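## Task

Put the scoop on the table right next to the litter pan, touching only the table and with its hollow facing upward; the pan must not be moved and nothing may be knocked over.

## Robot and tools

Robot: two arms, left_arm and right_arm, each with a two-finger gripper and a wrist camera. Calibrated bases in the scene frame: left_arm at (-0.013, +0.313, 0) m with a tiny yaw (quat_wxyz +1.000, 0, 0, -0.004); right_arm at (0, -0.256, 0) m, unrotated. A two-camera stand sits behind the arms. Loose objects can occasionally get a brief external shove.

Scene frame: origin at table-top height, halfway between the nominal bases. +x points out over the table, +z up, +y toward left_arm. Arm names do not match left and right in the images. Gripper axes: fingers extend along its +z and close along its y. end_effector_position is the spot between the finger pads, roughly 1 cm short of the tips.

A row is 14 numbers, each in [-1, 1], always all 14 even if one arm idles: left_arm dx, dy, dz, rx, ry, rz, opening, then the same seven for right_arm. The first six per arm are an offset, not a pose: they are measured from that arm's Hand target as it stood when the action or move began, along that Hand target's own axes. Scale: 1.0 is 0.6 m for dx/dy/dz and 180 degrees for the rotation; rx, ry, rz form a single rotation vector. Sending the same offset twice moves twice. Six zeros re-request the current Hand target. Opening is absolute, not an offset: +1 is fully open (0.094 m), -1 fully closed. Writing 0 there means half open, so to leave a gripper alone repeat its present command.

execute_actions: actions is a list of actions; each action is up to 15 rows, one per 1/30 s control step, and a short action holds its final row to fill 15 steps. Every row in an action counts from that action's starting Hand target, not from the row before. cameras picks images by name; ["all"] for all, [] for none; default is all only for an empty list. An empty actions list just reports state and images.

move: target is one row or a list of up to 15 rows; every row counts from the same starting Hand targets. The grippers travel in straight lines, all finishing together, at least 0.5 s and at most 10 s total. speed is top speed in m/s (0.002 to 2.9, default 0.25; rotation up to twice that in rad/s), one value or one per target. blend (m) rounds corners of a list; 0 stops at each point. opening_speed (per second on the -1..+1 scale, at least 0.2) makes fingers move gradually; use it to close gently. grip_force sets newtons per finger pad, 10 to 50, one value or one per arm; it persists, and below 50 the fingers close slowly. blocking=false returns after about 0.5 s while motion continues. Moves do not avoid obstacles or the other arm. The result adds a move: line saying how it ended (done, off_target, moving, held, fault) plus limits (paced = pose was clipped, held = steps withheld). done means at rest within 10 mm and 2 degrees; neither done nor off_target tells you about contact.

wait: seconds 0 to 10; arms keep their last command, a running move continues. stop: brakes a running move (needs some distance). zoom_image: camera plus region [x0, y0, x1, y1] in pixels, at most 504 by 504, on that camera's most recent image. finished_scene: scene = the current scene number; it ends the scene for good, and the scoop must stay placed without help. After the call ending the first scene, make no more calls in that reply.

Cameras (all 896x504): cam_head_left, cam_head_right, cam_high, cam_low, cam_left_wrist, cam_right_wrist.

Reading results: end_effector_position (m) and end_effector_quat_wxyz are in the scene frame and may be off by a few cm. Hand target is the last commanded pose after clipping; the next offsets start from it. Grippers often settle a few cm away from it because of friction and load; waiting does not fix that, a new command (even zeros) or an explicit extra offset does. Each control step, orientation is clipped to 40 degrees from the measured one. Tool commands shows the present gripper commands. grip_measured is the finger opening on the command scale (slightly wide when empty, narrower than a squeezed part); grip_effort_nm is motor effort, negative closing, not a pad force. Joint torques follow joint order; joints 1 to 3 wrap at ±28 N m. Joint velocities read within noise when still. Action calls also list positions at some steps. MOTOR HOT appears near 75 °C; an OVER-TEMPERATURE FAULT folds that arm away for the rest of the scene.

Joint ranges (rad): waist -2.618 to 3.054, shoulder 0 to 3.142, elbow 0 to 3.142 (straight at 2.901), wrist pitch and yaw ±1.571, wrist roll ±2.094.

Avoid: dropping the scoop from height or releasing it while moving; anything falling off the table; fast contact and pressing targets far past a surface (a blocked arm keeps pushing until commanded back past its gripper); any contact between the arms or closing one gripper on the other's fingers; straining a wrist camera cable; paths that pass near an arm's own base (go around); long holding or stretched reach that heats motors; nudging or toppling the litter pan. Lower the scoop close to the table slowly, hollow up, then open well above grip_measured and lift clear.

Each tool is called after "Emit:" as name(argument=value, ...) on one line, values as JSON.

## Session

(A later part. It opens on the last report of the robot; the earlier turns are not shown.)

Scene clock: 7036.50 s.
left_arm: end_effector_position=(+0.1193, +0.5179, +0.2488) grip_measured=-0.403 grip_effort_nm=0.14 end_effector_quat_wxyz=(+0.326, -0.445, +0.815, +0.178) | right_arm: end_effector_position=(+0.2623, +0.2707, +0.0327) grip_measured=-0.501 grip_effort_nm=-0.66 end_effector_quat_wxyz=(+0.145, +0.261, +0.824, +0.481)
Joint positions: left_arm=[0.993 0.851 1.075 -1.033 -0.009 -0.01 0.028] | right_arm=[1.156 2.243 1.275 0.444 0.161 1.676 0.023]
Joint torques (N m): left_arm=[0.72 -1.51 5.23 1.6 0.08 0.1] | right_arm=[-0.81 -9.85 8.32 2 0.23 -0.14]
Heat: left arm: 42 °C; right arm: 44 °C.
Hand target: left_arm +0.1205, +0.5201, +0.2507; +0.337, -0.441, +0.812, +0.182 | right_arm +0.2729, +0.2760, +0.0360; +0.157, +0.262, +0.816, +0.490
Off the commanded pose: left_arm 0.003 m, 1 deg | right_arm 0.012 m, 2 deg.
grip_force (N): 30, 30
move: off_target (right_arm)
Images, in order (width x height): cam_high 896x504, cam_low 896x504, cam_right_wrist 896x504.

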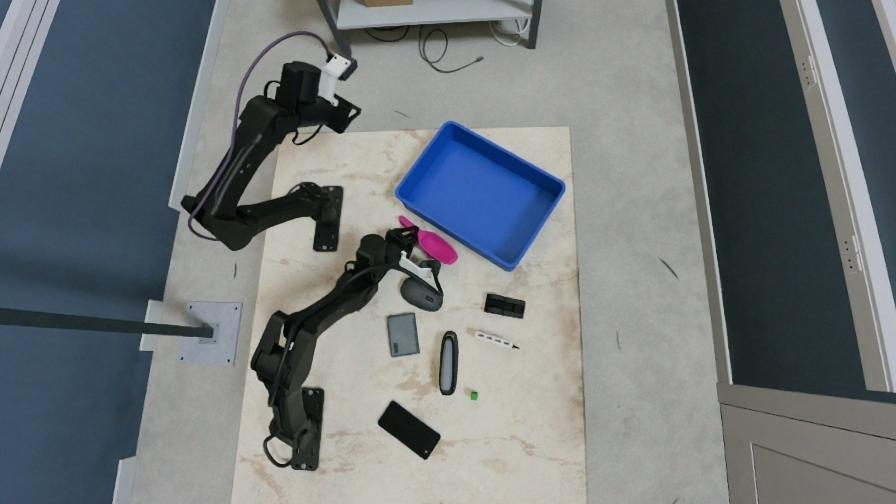

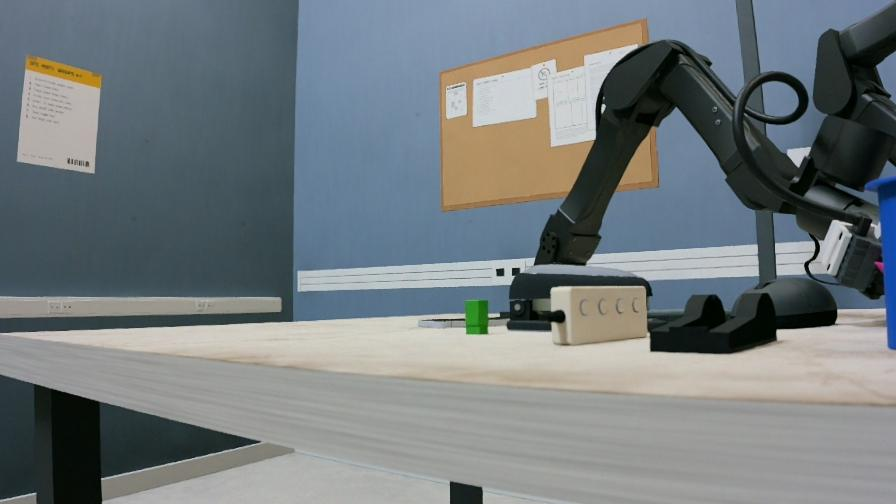

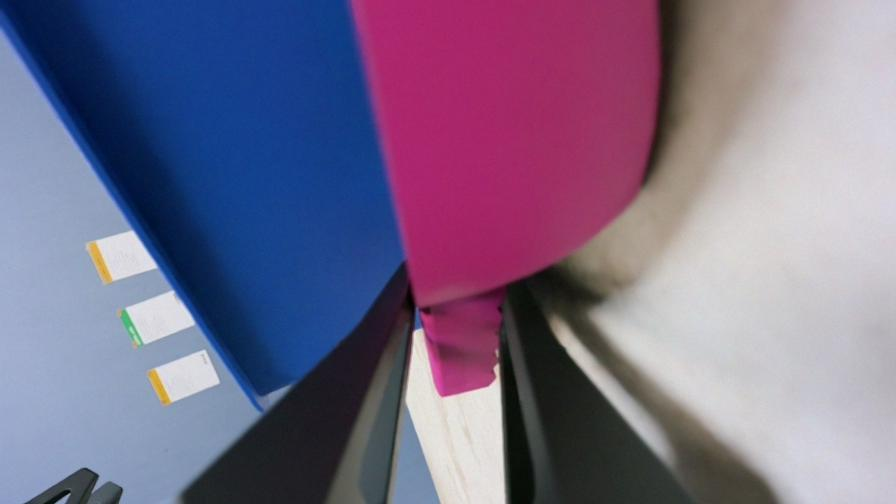

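Emit:
move(target=[[0,0,0,0,0,0,-0.4,0,0.002,0.0215,0,0,0,-1]], speed=0.04, cameras=["cam_high","cam_low","cam_right_wrist"])

Emit:
zoom_image(camera="cam_high", region=[345, 170, 525, 320])

Emit:
zoom_image(camera="cam_low", region=[800, 200, 896, 340])

Scene clock: 7055.63 s.
left_arm: end_effector_position=(+0.1193, +0.5179, +0.2488) grip_measured=-0.403 grip_effort_nm=0.14 end_effector_quat_wxyz=(+0.326, -0.445, +0.815, +0.178) | right_arm: end_effector_position=(+0.2715, +0.2823, +0.0329) grip_measured=-0.501 grip_effort_nm=-0.66 end_effector_quat_wxyz=(+0.148, +0.263, +0.819, +0.489)
Joint positions: left_arm=[0.993 0.851 1.075 -1.033 -0.009 -0.01 0.028] | right_arm=[1.15 2.288 1.338 0.444 0.161 1.676 0.023]
Joint torques (N m): left_arm=[0.66 -1.46 5.22 1.6 0.08 0.09] | right_arm=[-0.77 -10.07 8.34 1.87 0.17 -0.16]
Heat: left arm: 42 °C; right arm: 43 °C.
Hand target: left_arm +0.1205, +0.5201, +0.2507; +0.337, -0.441, +0.812, +0.182 | right_arm +0.2800, +0.2856, +0.0310; +0.158, +0.263, +0.816, +0.490
Off the commanded pose: left_arm 0.003 m, 1 deg | right_arm 0.009 m, 1 deg.
grip_force (N): 30, 30
move: done
Images, in order (width x height): cam_high 896x504, cam_low 896x504, cam_right_wrist 896x504.

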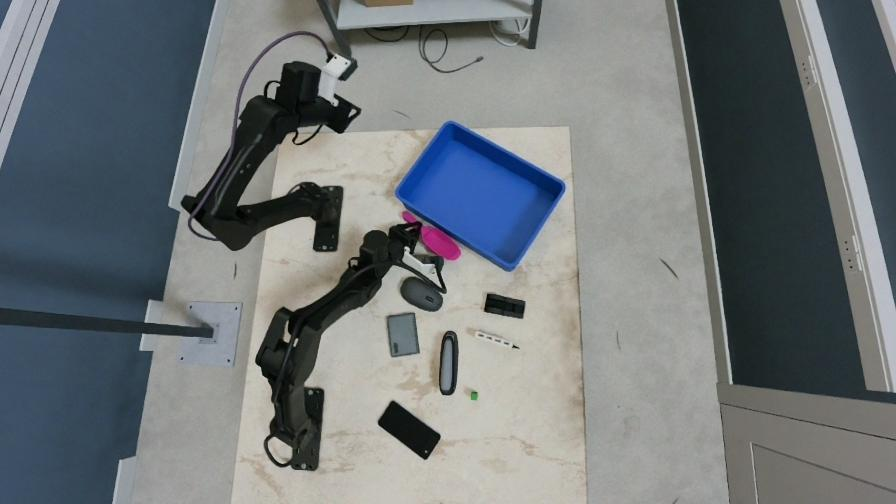

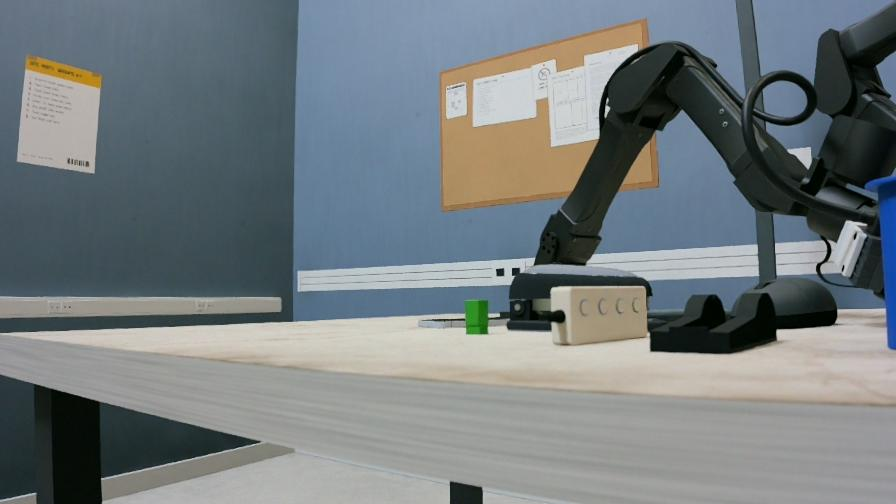

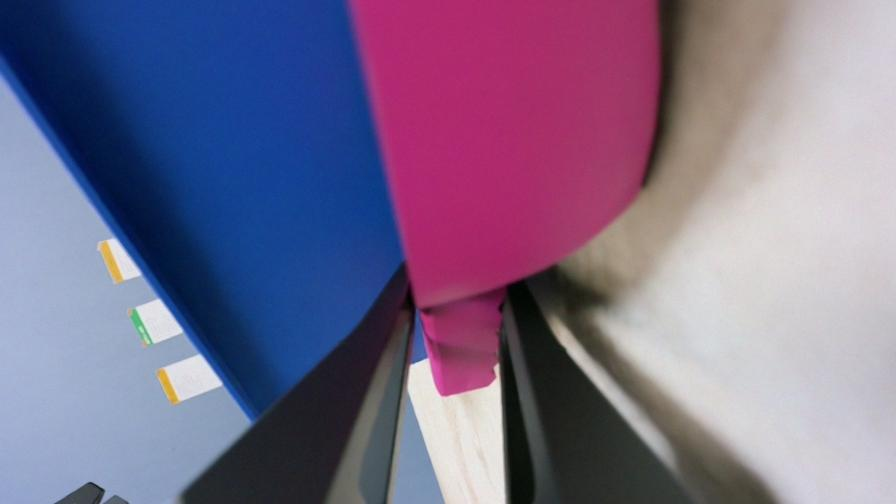

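Scaled by 2.800.

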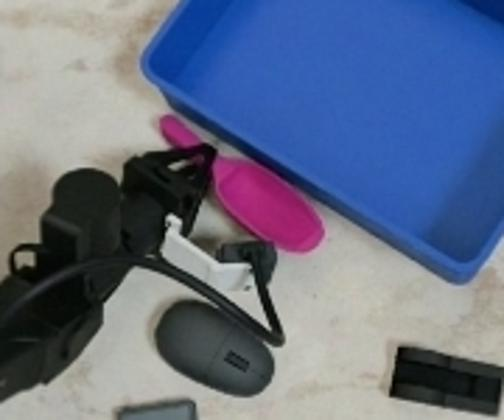

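Scaled by 3.600.

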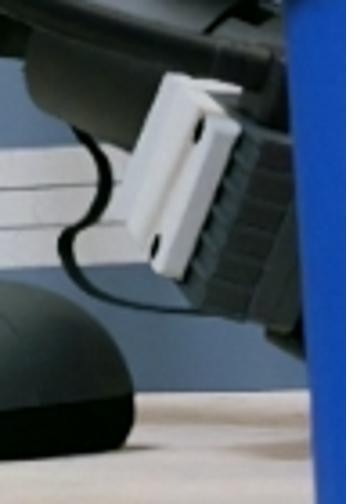

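Emit:
move(target=[[0,0,0,0,0,0,-0.4,0,0,0,0,0,0,-0.25],[0,0,0,0,0,0,-0.4,0,0,-0.0167,0,0,0,-0.05],[0,0,0,0,0,0,-0.4,0,0,-0.15,0,0,0,-0.05]], speed=[0.05,0.05,0.06], opening_speed=0.2, cameras=["cam_high","cam_low","cam_right_wrist"])

Emit:
zoom_image(camera="cam_high", region=[345, 170, 525, 320])

Scene clock: 7071.60 s.
left_arm: end_effector_position=(+0.1193, +0.5179, +0.2488) grip_measured=-0.403 grip_effort_nm=0.14 end_effector_quat_wxyz=(+0.326, -0.445, +0.815, +0.178) | right_arm: end_effector_position=(+0.2338, +0.2199, +0.0490) grip_measured=-0.052 grip_effort_nm=0.11 end_effector_quat_wxyz=(+0.148, +0.265, +0.828, +0.472)
Joint positions: left_arm=[0.993 0.851 1.075 -1.033 -0.009 -0.01 0.028] | right_arm=[1.175 2.034 1.015 0.472 0.187 1.688 0.045]
Joint torques (N m): left_arm=[0.73 -1.4 5.26 1.6 0.08 0.11] | right_arm=[0.73 -14.53 5.37 1.81 0.3 -0.09]
Heat: left arm: 42 °C; right arm: 43 °C.
Hand target: left_arm +0.1205, +0.5201, +0.2507; +0.337, -0.441, +0.812, +0.182 | right_arm +0.2337, +0.2211, +0.0734; +0.158, +0.263, +0.816, +0.490
Off the commanded pose: left_arm 0.003 m, 1 deg | right_arm 0.024 m, 3 deg.
grip_force (N): 30, 30
move: off_target (right_arm)
Images, in order (width x height): cam_high 896x504, cam_low 896x504, cam_right_wrist 896x504.

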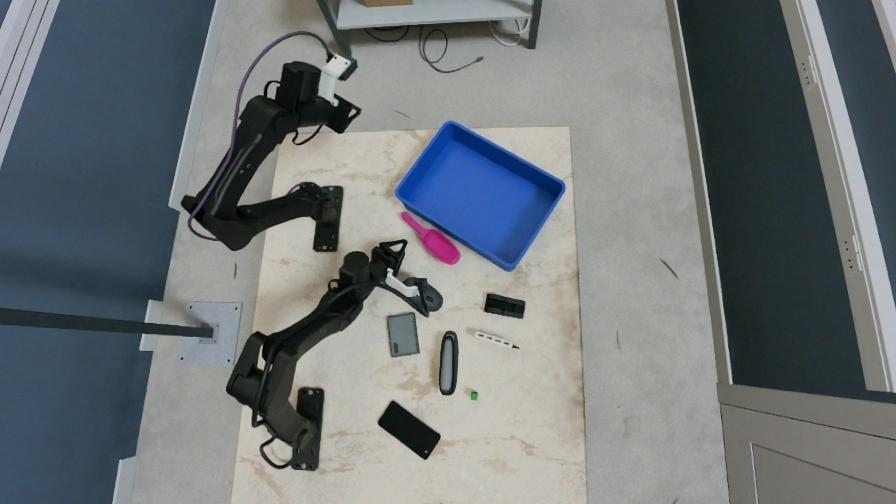

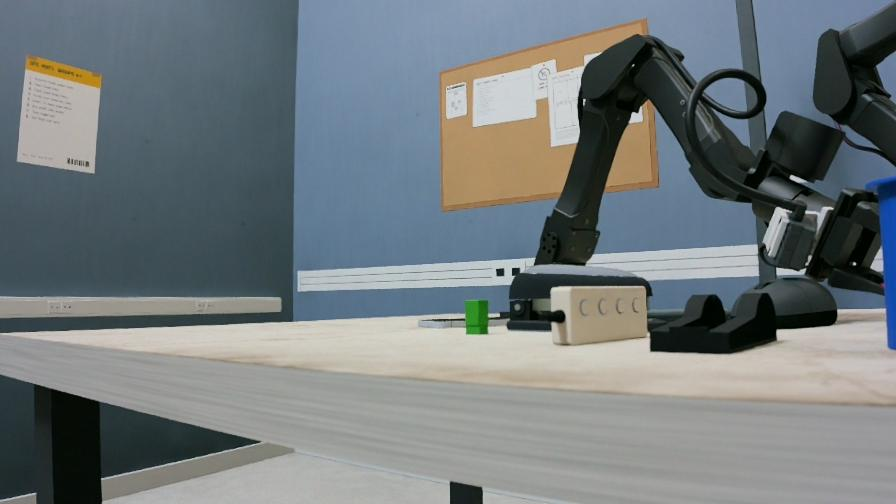

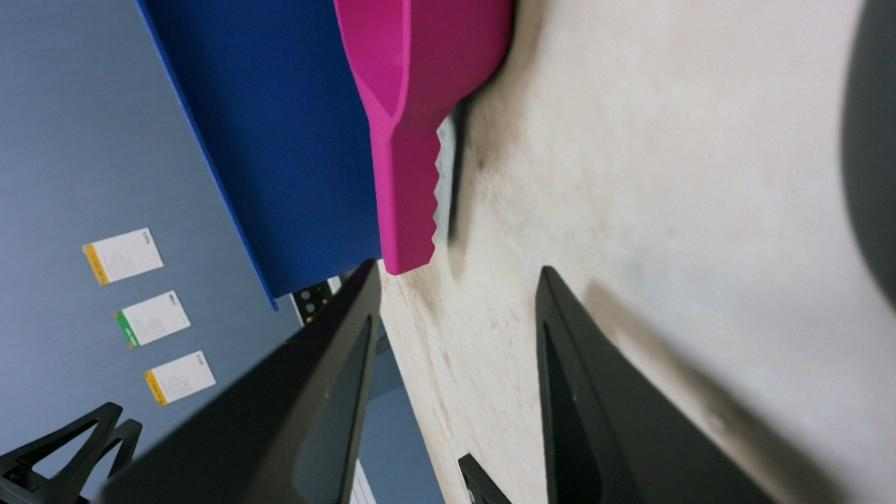

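Scaled by 2.800.

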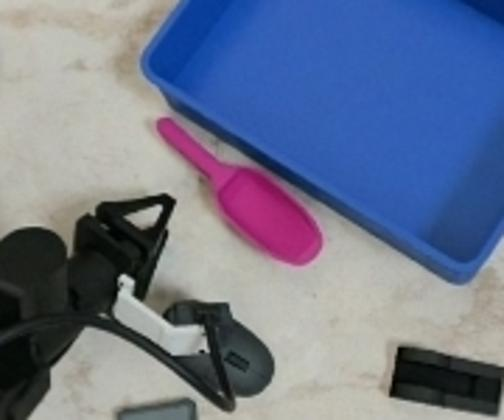

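Emit:
move(target=[[0,0,0,0,0,0,-0.4,0,0.1,-0.1,0,0,0,-0.05],[0,0,0,0,0,0,-0.4,0,0.1,-0.25,0,0,0,-0.05]], speed=[0.1,0.2], blend=[0.02,0], cameras=["all"])

Emit:
zoom_image(camera="cam_high", region=[380, 190, 480, 280])

Emit:
zoom_image(camera="cam_head_left", region=[350, 210, 470, 310])

Emit:
zoom_image(camera="cam_head_right", region=[360, 210, 480, 310])

Scene clock: 7094.30 s.
left_arm: end_effector_position=(+0.1193, +0.5179, +0.2488) grip_measured=-0.403 grip_effort_nm=0.14 end_effector_quat_wxyz=(+0.326, -0.445, +0.815, +0.178) | right_arm: end_effector_position=(+0.1732, +0.1392, +0.1875) grip_measured=-0.052 grip_effort_nm=0.11 end_effector_quat_wxyz=(+0.150, +0.263, +0.822, +0.482)
Joint positions: left_arm=[0.993 0.851 1.075 -1.033 -0.009 -0.01 0.028] | right_arm=[1.264 1.4 0.89 -0.023 0.264 1.731 0.045]
Joint torques (N m): left_arm=[0.68 -1.43 5.22 1.61 0.07 0.1] | right_arm=[0.65 -7.82 7.01 1.77 0.33 -0.05]
Heat: left arm: 42 °C; right arm: 43 °C.
Hand target: left_arm +0.1205, +0.5201, +0.2507; +0.337, -0.441, +0.812, +0.182 | right_arm +0.1730, +0.1364, +0.1969; +0.158, +0.263, +0.816, +0.490
Off the commanded pose: left_arm 0.003 m, 1 deg | right_arm 0.010 m, 1 deg.
grip_force (N): 30, 30
move: done

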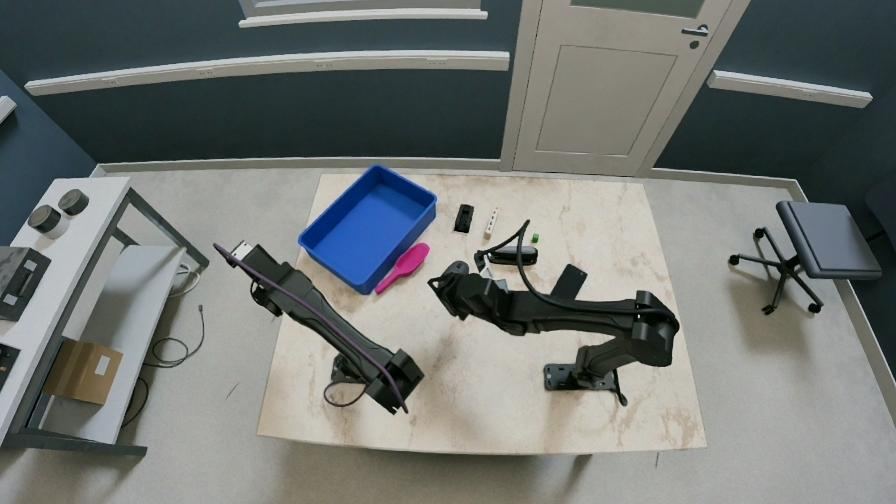

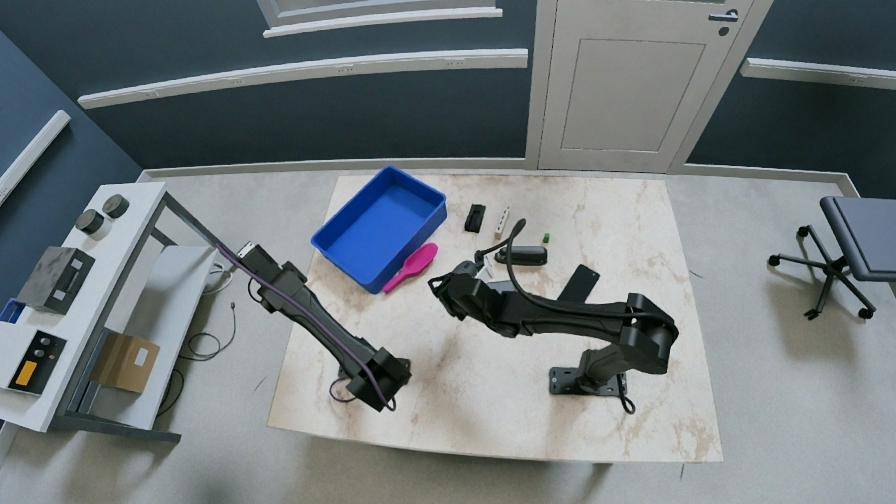

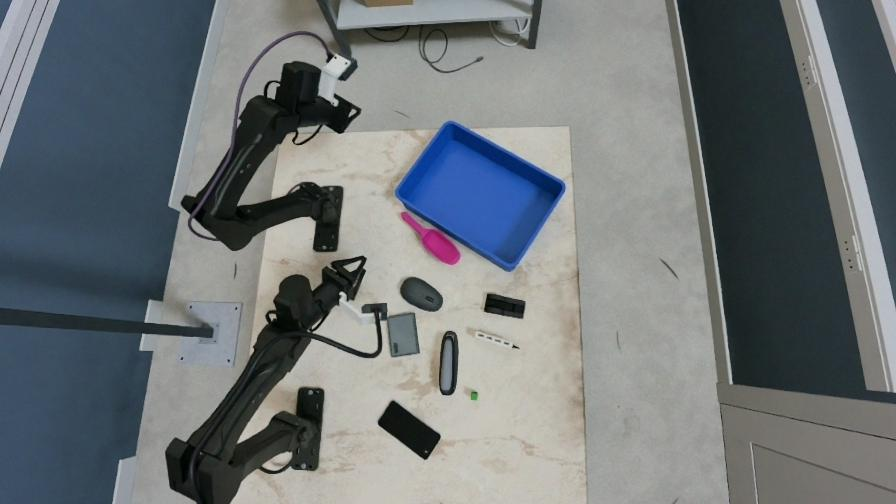

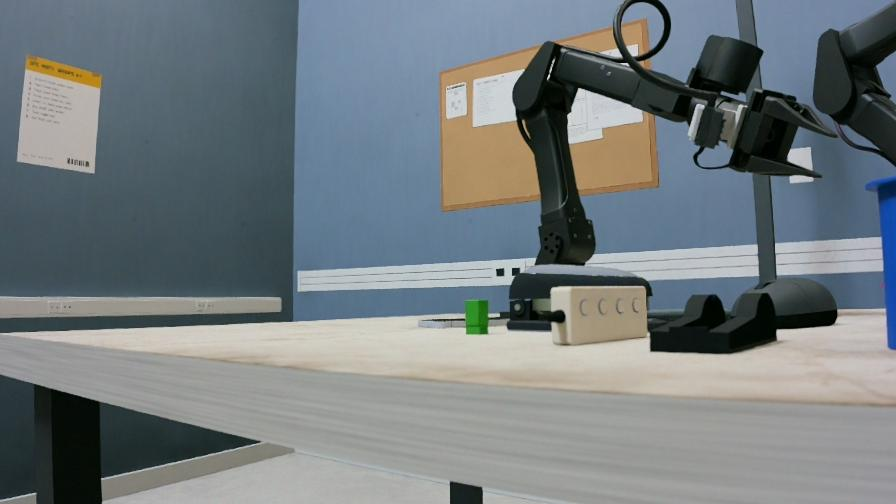

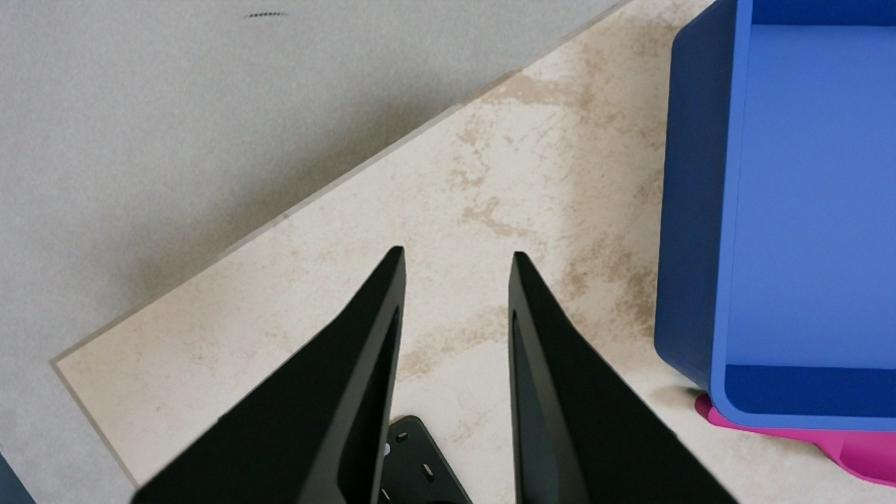

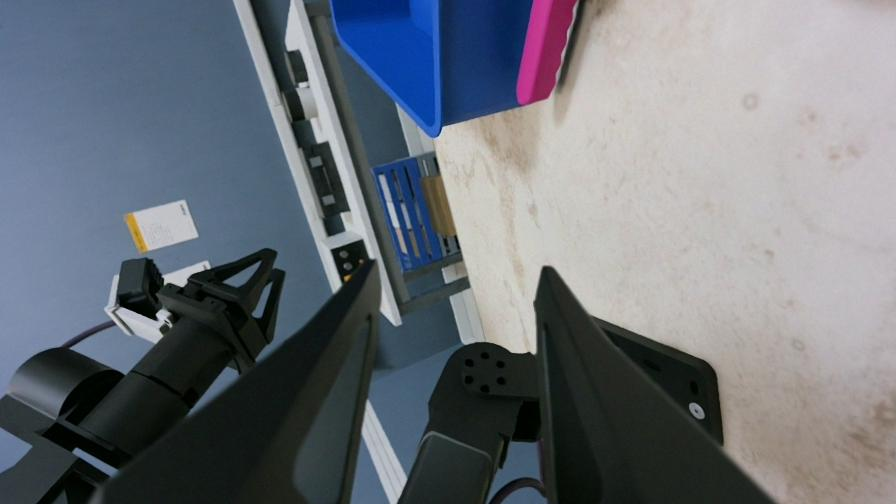

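Scaled by 5.040.

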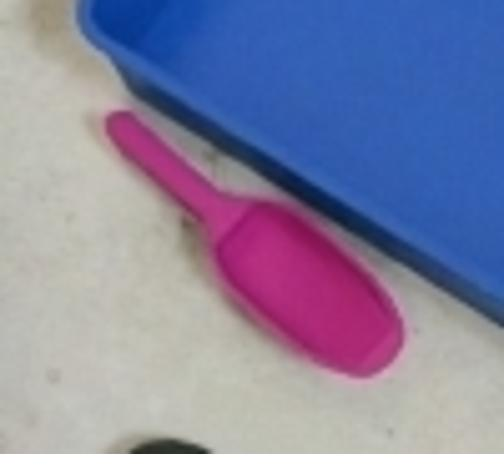

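Scaled by 4.200.

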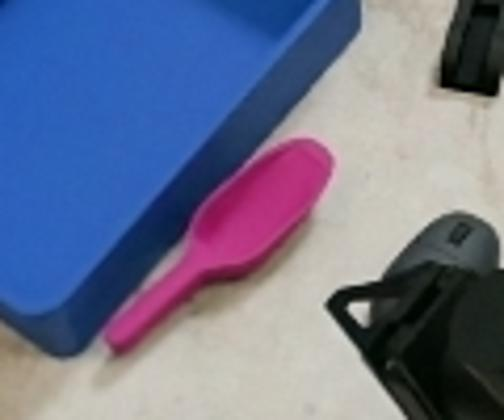

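Scaled by 4.200.

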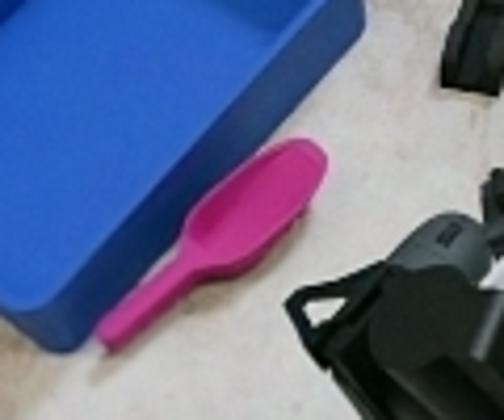

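Emit:
move(target=[[0,0,0,0,0,0,-0.4,0,-0.0908,0.286,0,0,0,-0.05],[0,0,0,0,0,0,-0.4,0,-0.0908,0.386,0,0,0,-0.05]], speed=[0.25,0.06], cameras=["cam_high","cam_low","cam_right_wrist"])

Emit:
zoom_image(camera="cam_high", region=[345, 170, 525, 320])

Scene clock: 7260.70 s.
left_arm: end_effector_position=(+0.1193, +0.5179, +0.2488) grip_measured=-0.403 grip_effort_nm=0.14 end_effector_quat_wxyz=(+0.326, -0.445, +0.815, +0.178) | right_arm: end_effector_position=(+0.2693, +0.2770, +0.0386) grip_measured=-0.052 grip_effort_nm=0.11 end_effector_quat_wxyz=(+0.148, +0.268, +0.818, +0.487)
Joint positions: left_arm=[0.993 0.851 1.075 -1.033 -0.009 -0.01 0.028] | right_arm=[1.151 2.257 1.314 0.433 0.167 1.685 0.045]
Joint torques (N m): left_arm=[0.66 -1.55 5.26 1.62 0.06 0.08] | right_arm=[-0.7 -10.24 8.57 1.82 0.12 -0.26]
Heat: left arm: 42 °C; right arm: 44 °C.
Hand target: left_arm +0.1205, +0.5201, +0.2507; +0.337, -0.441, +0.812, +0.182 | right_arm +0.2771, +0.2818, +0.0399; +0.158, +0.263, +0.816, +0.490
Off the commanded pose: left_arm 0.003 m, 1 deg | right_arm 0.009 m, 1 deg.
grip_force (N): 30, 30
move: done
Images, in order (width x height): cam_high 896x504, cam_low 896x504, cam_right_wrist 896x504.

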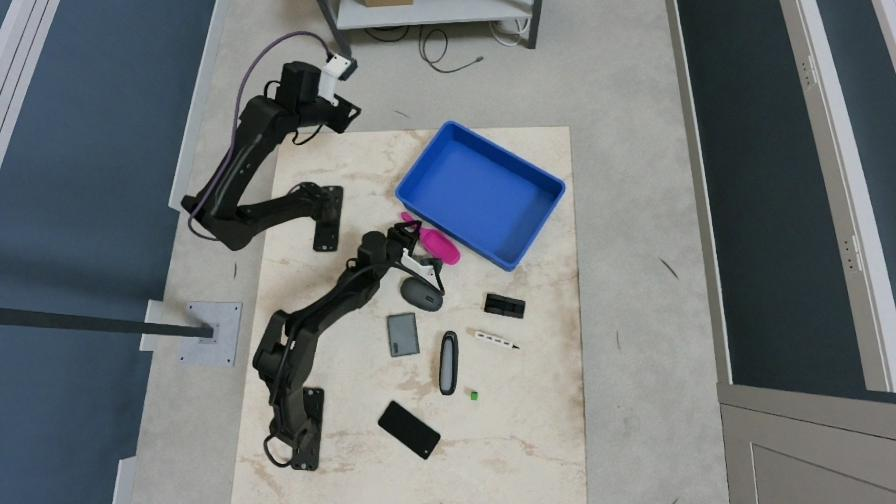

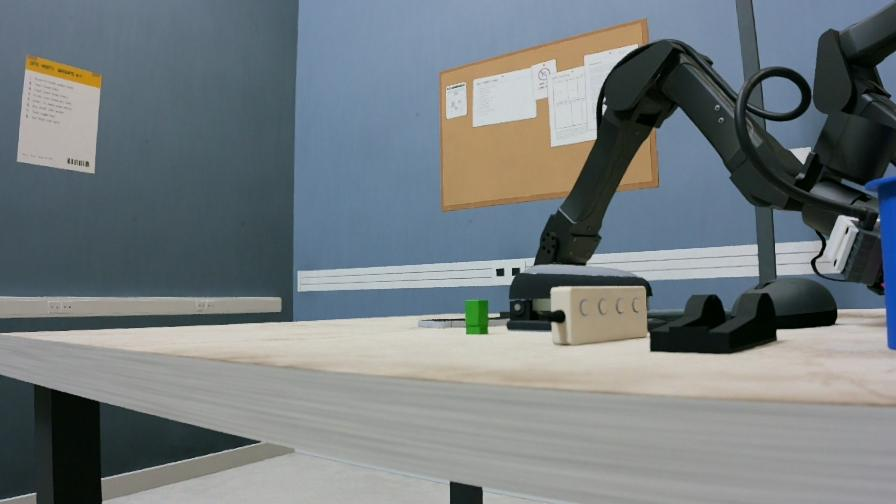

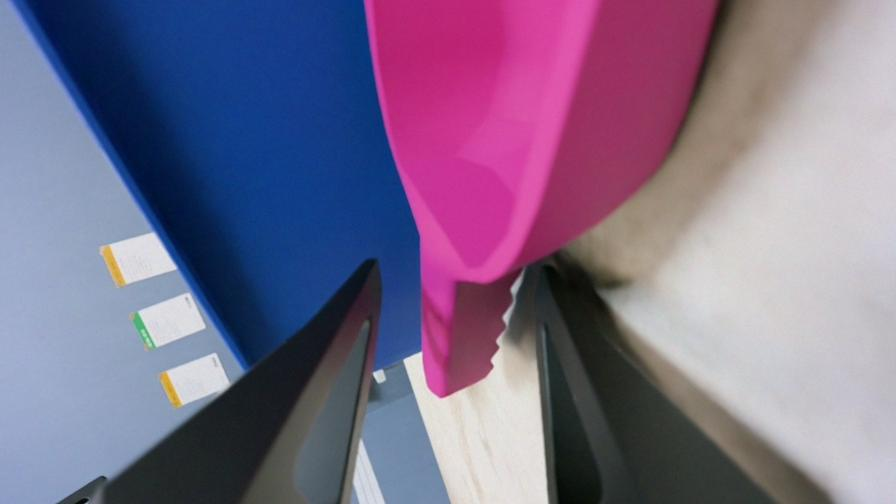

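Scaled by 2.800.

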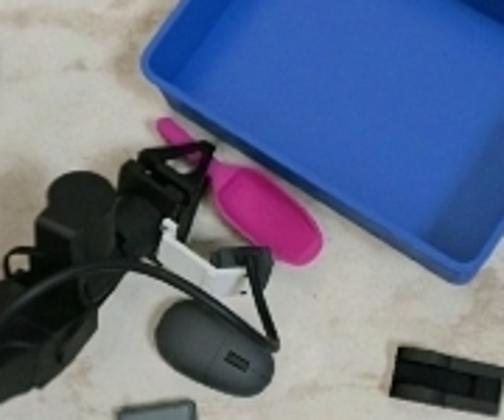

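Emit:
move(target=[[0,0,0,0,0,0,-0.4,0,0,0,0,0,0,-1]], speed=0.05, opening_speed=0.5, cameras=["cam_high","cam_right_wrist"])

Emit:
zoom_image(camera="cam_high", region=[345, 170, 525, 320])

Scene clock: 7268.33 s.
left_arm: end_effector_position=(+0.1193, +0.5179, +0.2488) grip_measured=-0.403 grip_effort_nm=0.14 end_effector_quat_wxyz=(+0.326, -0.445, +0.815, +0.178) | right_arm: end_effector_position=(+0.2691, +0.2769, +0.0382) grip_measured=-0.491 grip_effort_nm=-0.66 end_effector_quat_wxyz=(+0.147, +0.267, +0.819, +0.486)
Joint positions: left_arm=[0.993 0.851 1.075 -1.033 -0.009 -0.01 0.028] | right_arm=[1.151 2.257 1.314 0.43 0.166 1.684 0.024]
Joint torques (N m): left_arm=[0.69 -1.48 5.23 1.61 0.06 0.11] | right_arm=[-0.75 -10.22 8.58 1.86 0.14 -0.23]
Heat: left arm: 42 °C; right arm: 44 °C.
Hand target: left_arm +0.1205, +0.5201, +0.2507; +0.337, -0.441, +0.812, +0.182 | right_arm +0.2772, +0.2818, +0.0399; +0.158, +0.263, +0.816, +0.490
Off the commanded pose: left_arm 0.003 m, 1 deg | right_arm 0.010 m, 1 deg.
grip_force (N): 30, 30
move: done
Images, in order (width x height): cam_high 896x504, cam_right_wrist 896x504.

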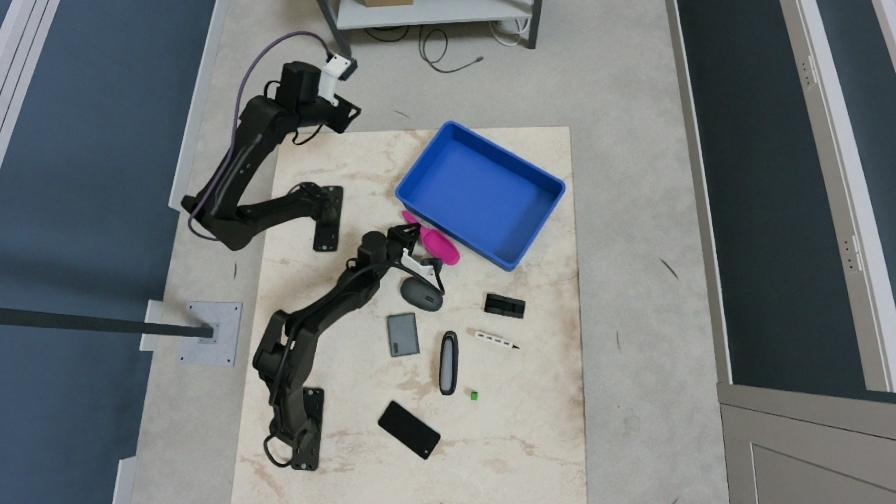

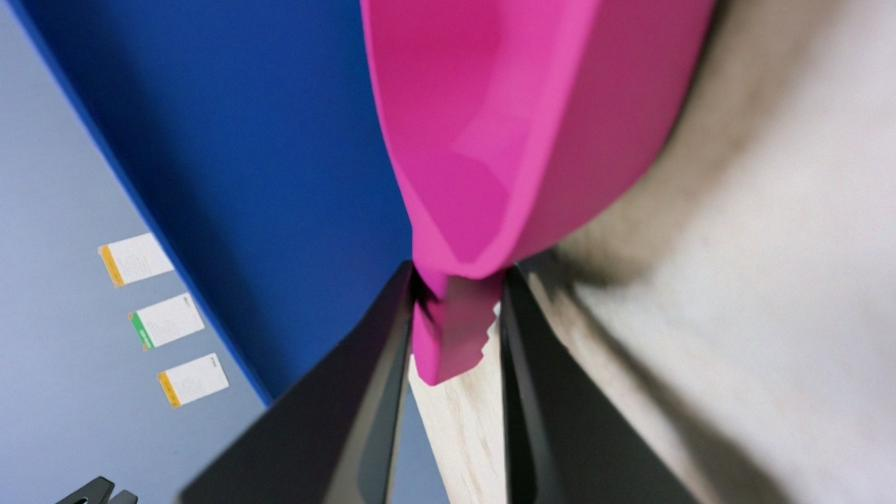

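Scaled by 2.800.

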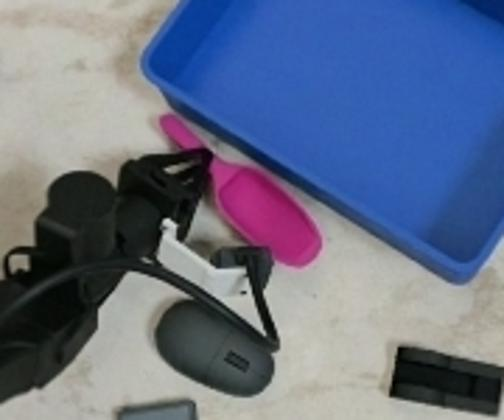

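Emit:
move(target=[[0,0,0,0,0,0,-0.4,0,0.0528,-0.0782,0,0,0,-1]], speed=0.1, cameras=["cam_high","cam_right_wrist","cam_low"])

Emit:
zoom_image(camera="cam_high", region=[345, 170, 525, 320])

Scene clock: 7280.70 s.
left_arm: end_effector_position=(+0.1193, +0.5179, +0.2488) grip_measured=-0.403 grip_effort_nm=0.14 end_effector_quat_wxyz=(+0.326, -0.445, +0.815, +0.178) | right_arm: end_effector_position=(+0.2606, +0.2579, +0.0573) grip_measured=-0.491 grip_effort_nm=-0.66 end_effector_quat_wxyz=(+0.145, +0.268, +0.831, +0.465)
Joint positions: left_arm=[0.993 0.851 1.075 -1.033 -0.009 -0.01 0.028] | right_arm=[1.151 2.144 1.262 0.32 0.166 1.684 0.024]
Joint torques (N m): left_arm=[0.62 -1.51 5.19 1.6 0.07 0.09] | right_arm=[0.51 -16.38 5.96 1.89 0.28 -0.16]
Heat: left arm: 42 °C; right arm: 44 °C.
Hand target: left_arm +0.1205, +0.5201, +0.2507; +0.337, -0.441, +0.812, +0.182 | right_arm +0.2617, +0.2602, +0.0898; +0.157, +0.263, +0.816, +0.490
Off the commanded pose: left_arm 0.003 m, 1 deg | right_arm 0.033 m, 4 deg.
grip_force (N): 30, 30
move: off_target (right_arm)
Images, in order (width x height): cam_high 896x504, cam_low 896x504, cam_right_wrist 896x504.

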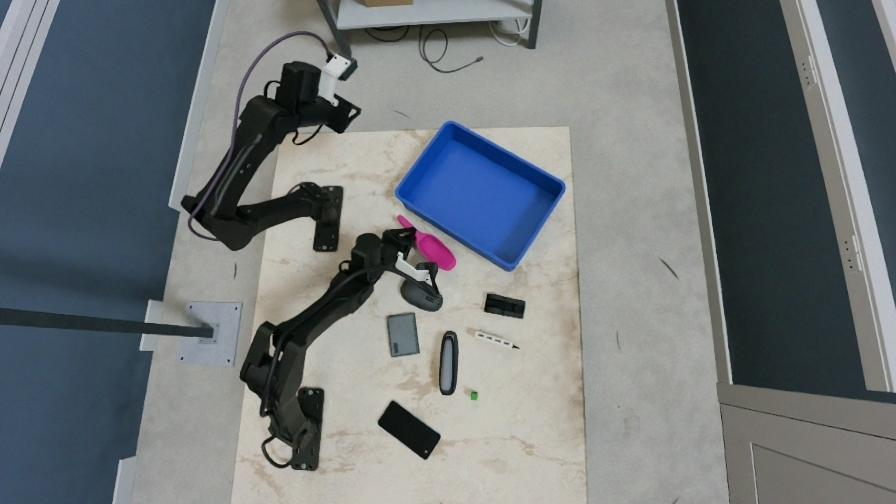

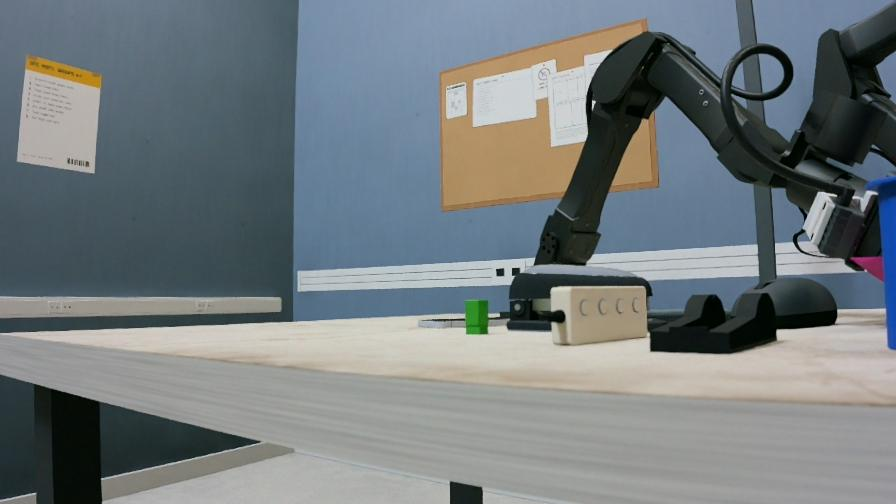

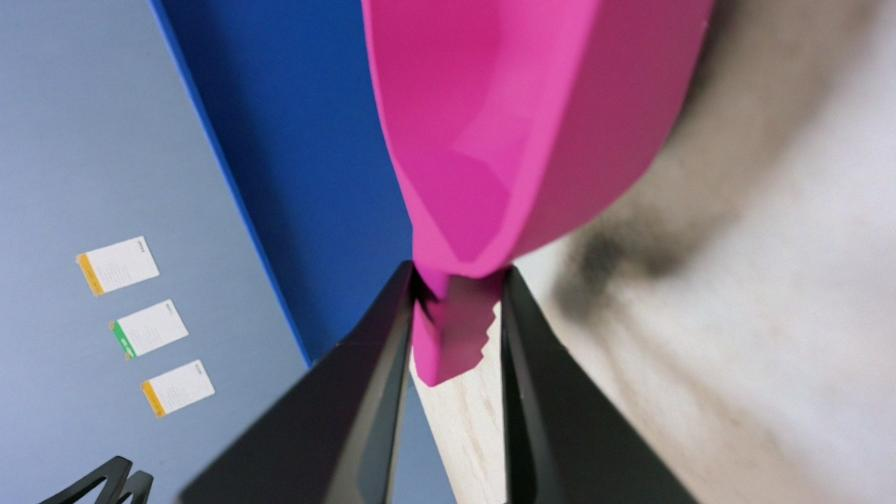

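Scaled by 2.800.

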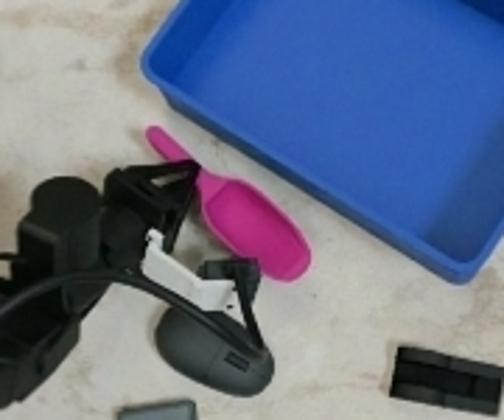

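Emit:
move(target=[[0,0,0,0,0,0,-0.4,0,-0.0528,0.0782,0,0,0,-1]], speed=0.05, cameras=["cam_high","cam_right_wrist","cam_low"])

Emit:
zoom_image(camera="cam_high", region=[345, 170, 525, 320])

Scene clock: 7306.07 s.
left_arm: end_effector_position=(+0.1193, +0.5179, +0.2488) grip_measured=-0.403 grip_effort_nm=0.14 end_effector_quat_wxyz=(+0.326, -0.445, +0.815, +0.178) | right_arm: end_effector_position=(+0.2686, +0.2758, +0.0374) grip_measured=-0.491 grip_effort_nm=-0.66 end_effector_quat_wxyz=(+0.147, +0.267, +0.821, +0.482)
Joint positions: left_arm=[0.993 0.851 1.075 -1.033 -0.009 -0.01 0.028] | right_arm=[1.151 2.254 1.315 0.416 0.166 1.683 0.024]
Joint torques (N m): left_arm=[0.58 -1.48 5.24 1.61 0.08 0.1] | right_arm=[-0.72 -9.99 8.46 2.01 0.14 -0.21]
Heat: left arm: 42 °C; right arm: 46 °C.
Hand target: left_arm +0.1205, +0.5201, +0.2507; +0.337, -0.441, +0.812, +0.182 | right_arm +0.2772, +0.2818, +0.0399; +0.158, +0.263, +0.816, +0.490
Off the commanded pose: left_arm 0.003 m, 1 deg | right_arm 0.011 m, 2 deg.
grip_force (N): 30, 30
move: off_target (right_arm)
Images, in order (width x height): cam_high 896x504, cam_low 896x504, cam_right_wrist 896x504.

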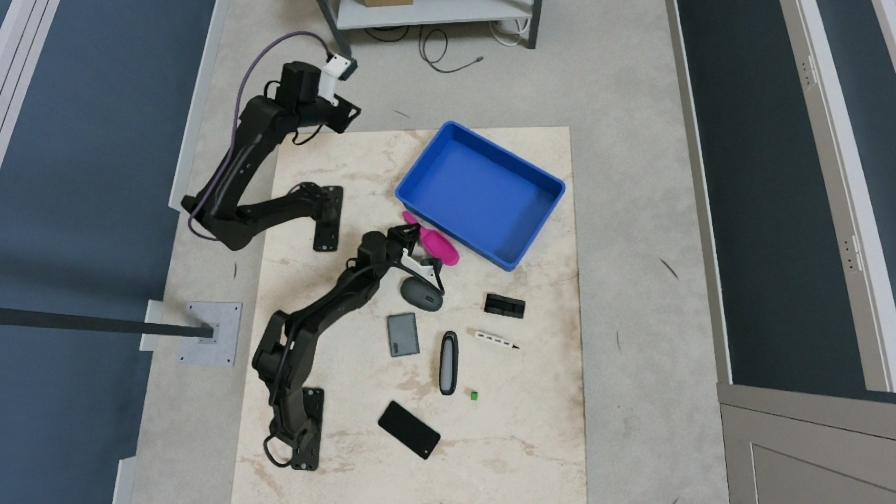

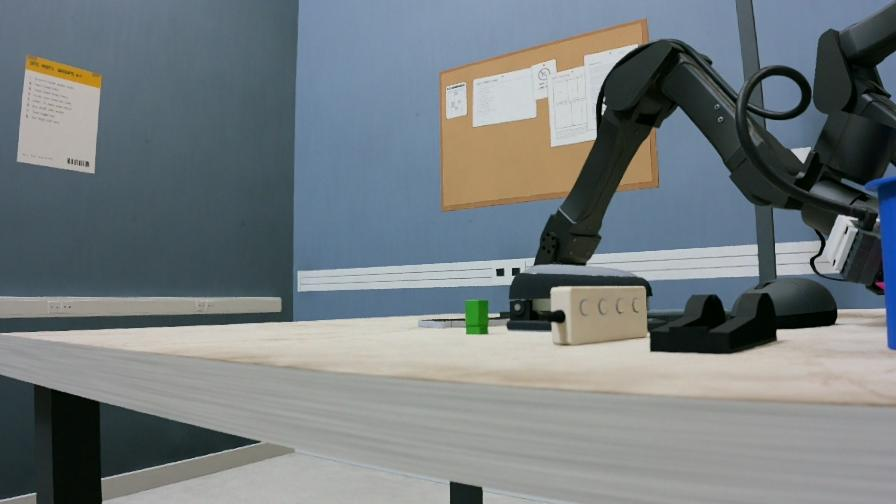

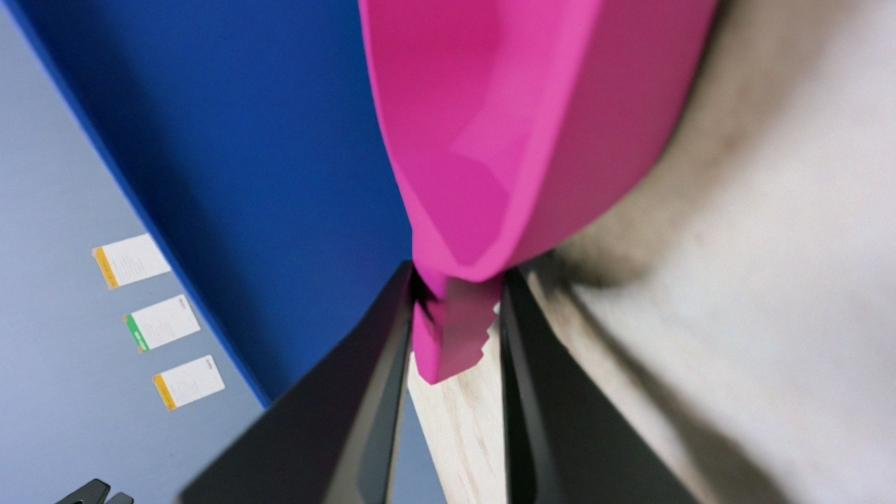

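Scaled by 2.800.

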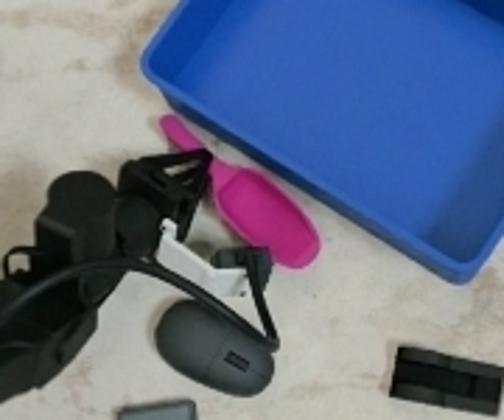

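Emit:
move(target=[[0,0,0,0,0,0,-0.4,0,0,0,0,0,0,-0.25],[0,0,0,0,0,0,-0.4,0,0,-0.0167,0,0,0,-0.05],[0,0,0,0,0,0,-0.4,0,0,-0.12,0,0,0,-0.05],[0,0,0,0,0,0,-0.4,0,0.1,-0.22,0,0,0,-0.05]], speed=[0.05,0.05,0.06,0.15], opening_speed=0.2, cameras=["cam_high","cam_right_wrist"])

Emit:
zoom_image(camera="cam_high", region=[380, 190, 480, 280])

Scene clock: 7321.27 s.
left_arm: end_effector_position=(+0.1193, +0.5179, +0.2488) grip_measured=-0.403 grip_effort_nm=0.14 end_effector_quat_wxyz=(+0.326, -0.445, +0.815, +0.178) | right_arm: end_effector_position=(+0.2240, +0.2042, +0.1229) grip_measured=-0.052 grip_effort_nm=0.10 end_effector_quat_wxyz=(+0.148, +0.265, +0.833, +0.463)
Joint positions: left_arm=[0.993 0.851 1.075 -1.033 -0.009 -0.01 0.028] | right_arm=[1.183 1.8 1.066 0.166 0.195 1.692 0.045]
Joint torques (N m): left_arm=[0.66 -1.51 5.22 1.63 0.08 0.1] | right_arm=[0.79 -12.49 8.85 1.77 0.31 -0.08]
Heat: left arm: 42 °C; right arm: 44 °C.
Hand target: left_arm +0.1205, +0.5201, +0.2507; +0.337, -0.441, +0.812, +0.182 | right_arm +0.2256, +0.2100, +0.1549; +0.157, +0.263, +0.816, +0.490
Off the commanded pose: left_arm 0.003 m, 1 deg | right_arm 0.033 m, 4 deg.
grip_force (N): 30, 30
move: off_target (right_arm); target 2's new opening was sent with right_arm's hand 0.011 m and 2 deg from that target
Images, in order (width x height): cam_high 896x504, cam_right_wrist 896x504.

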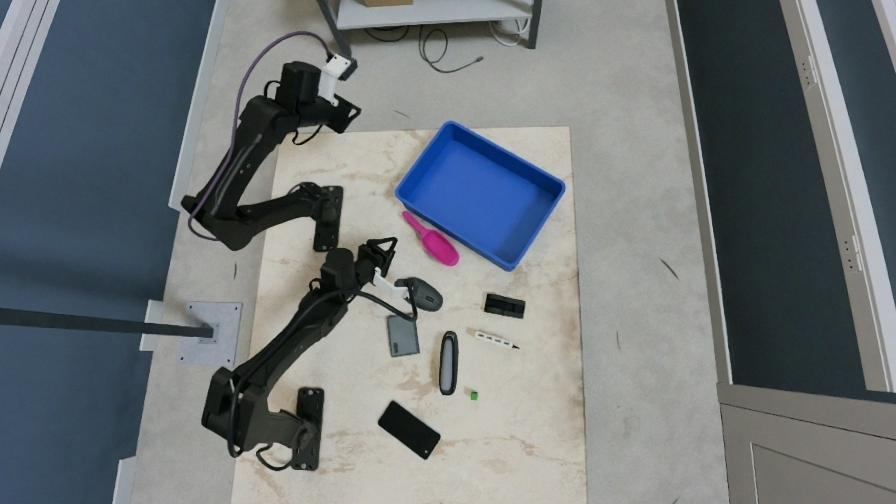

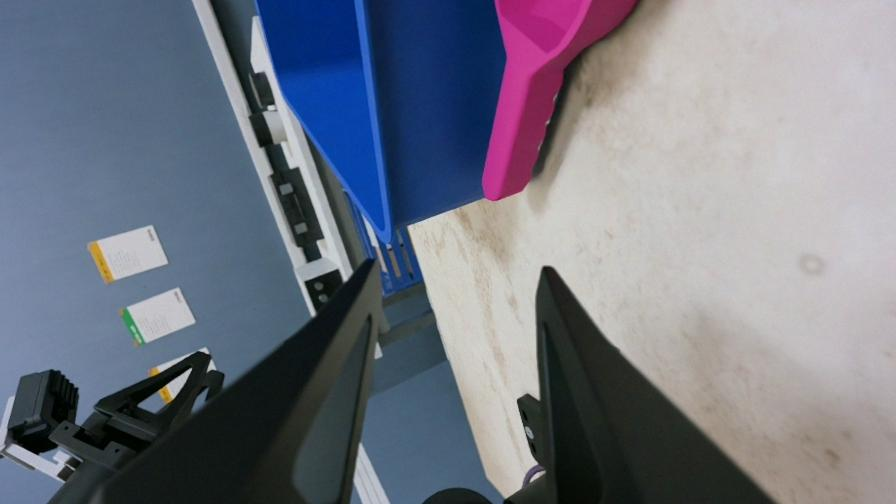

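Scaled by 5.040.

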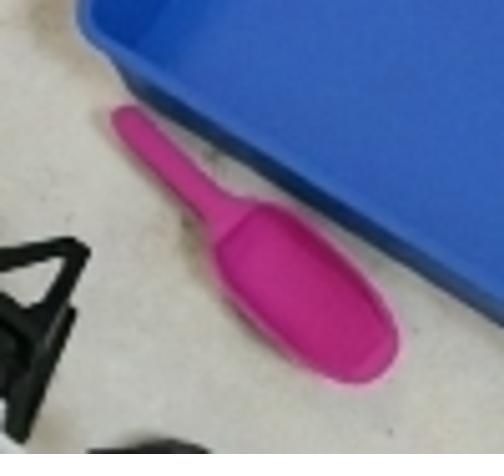

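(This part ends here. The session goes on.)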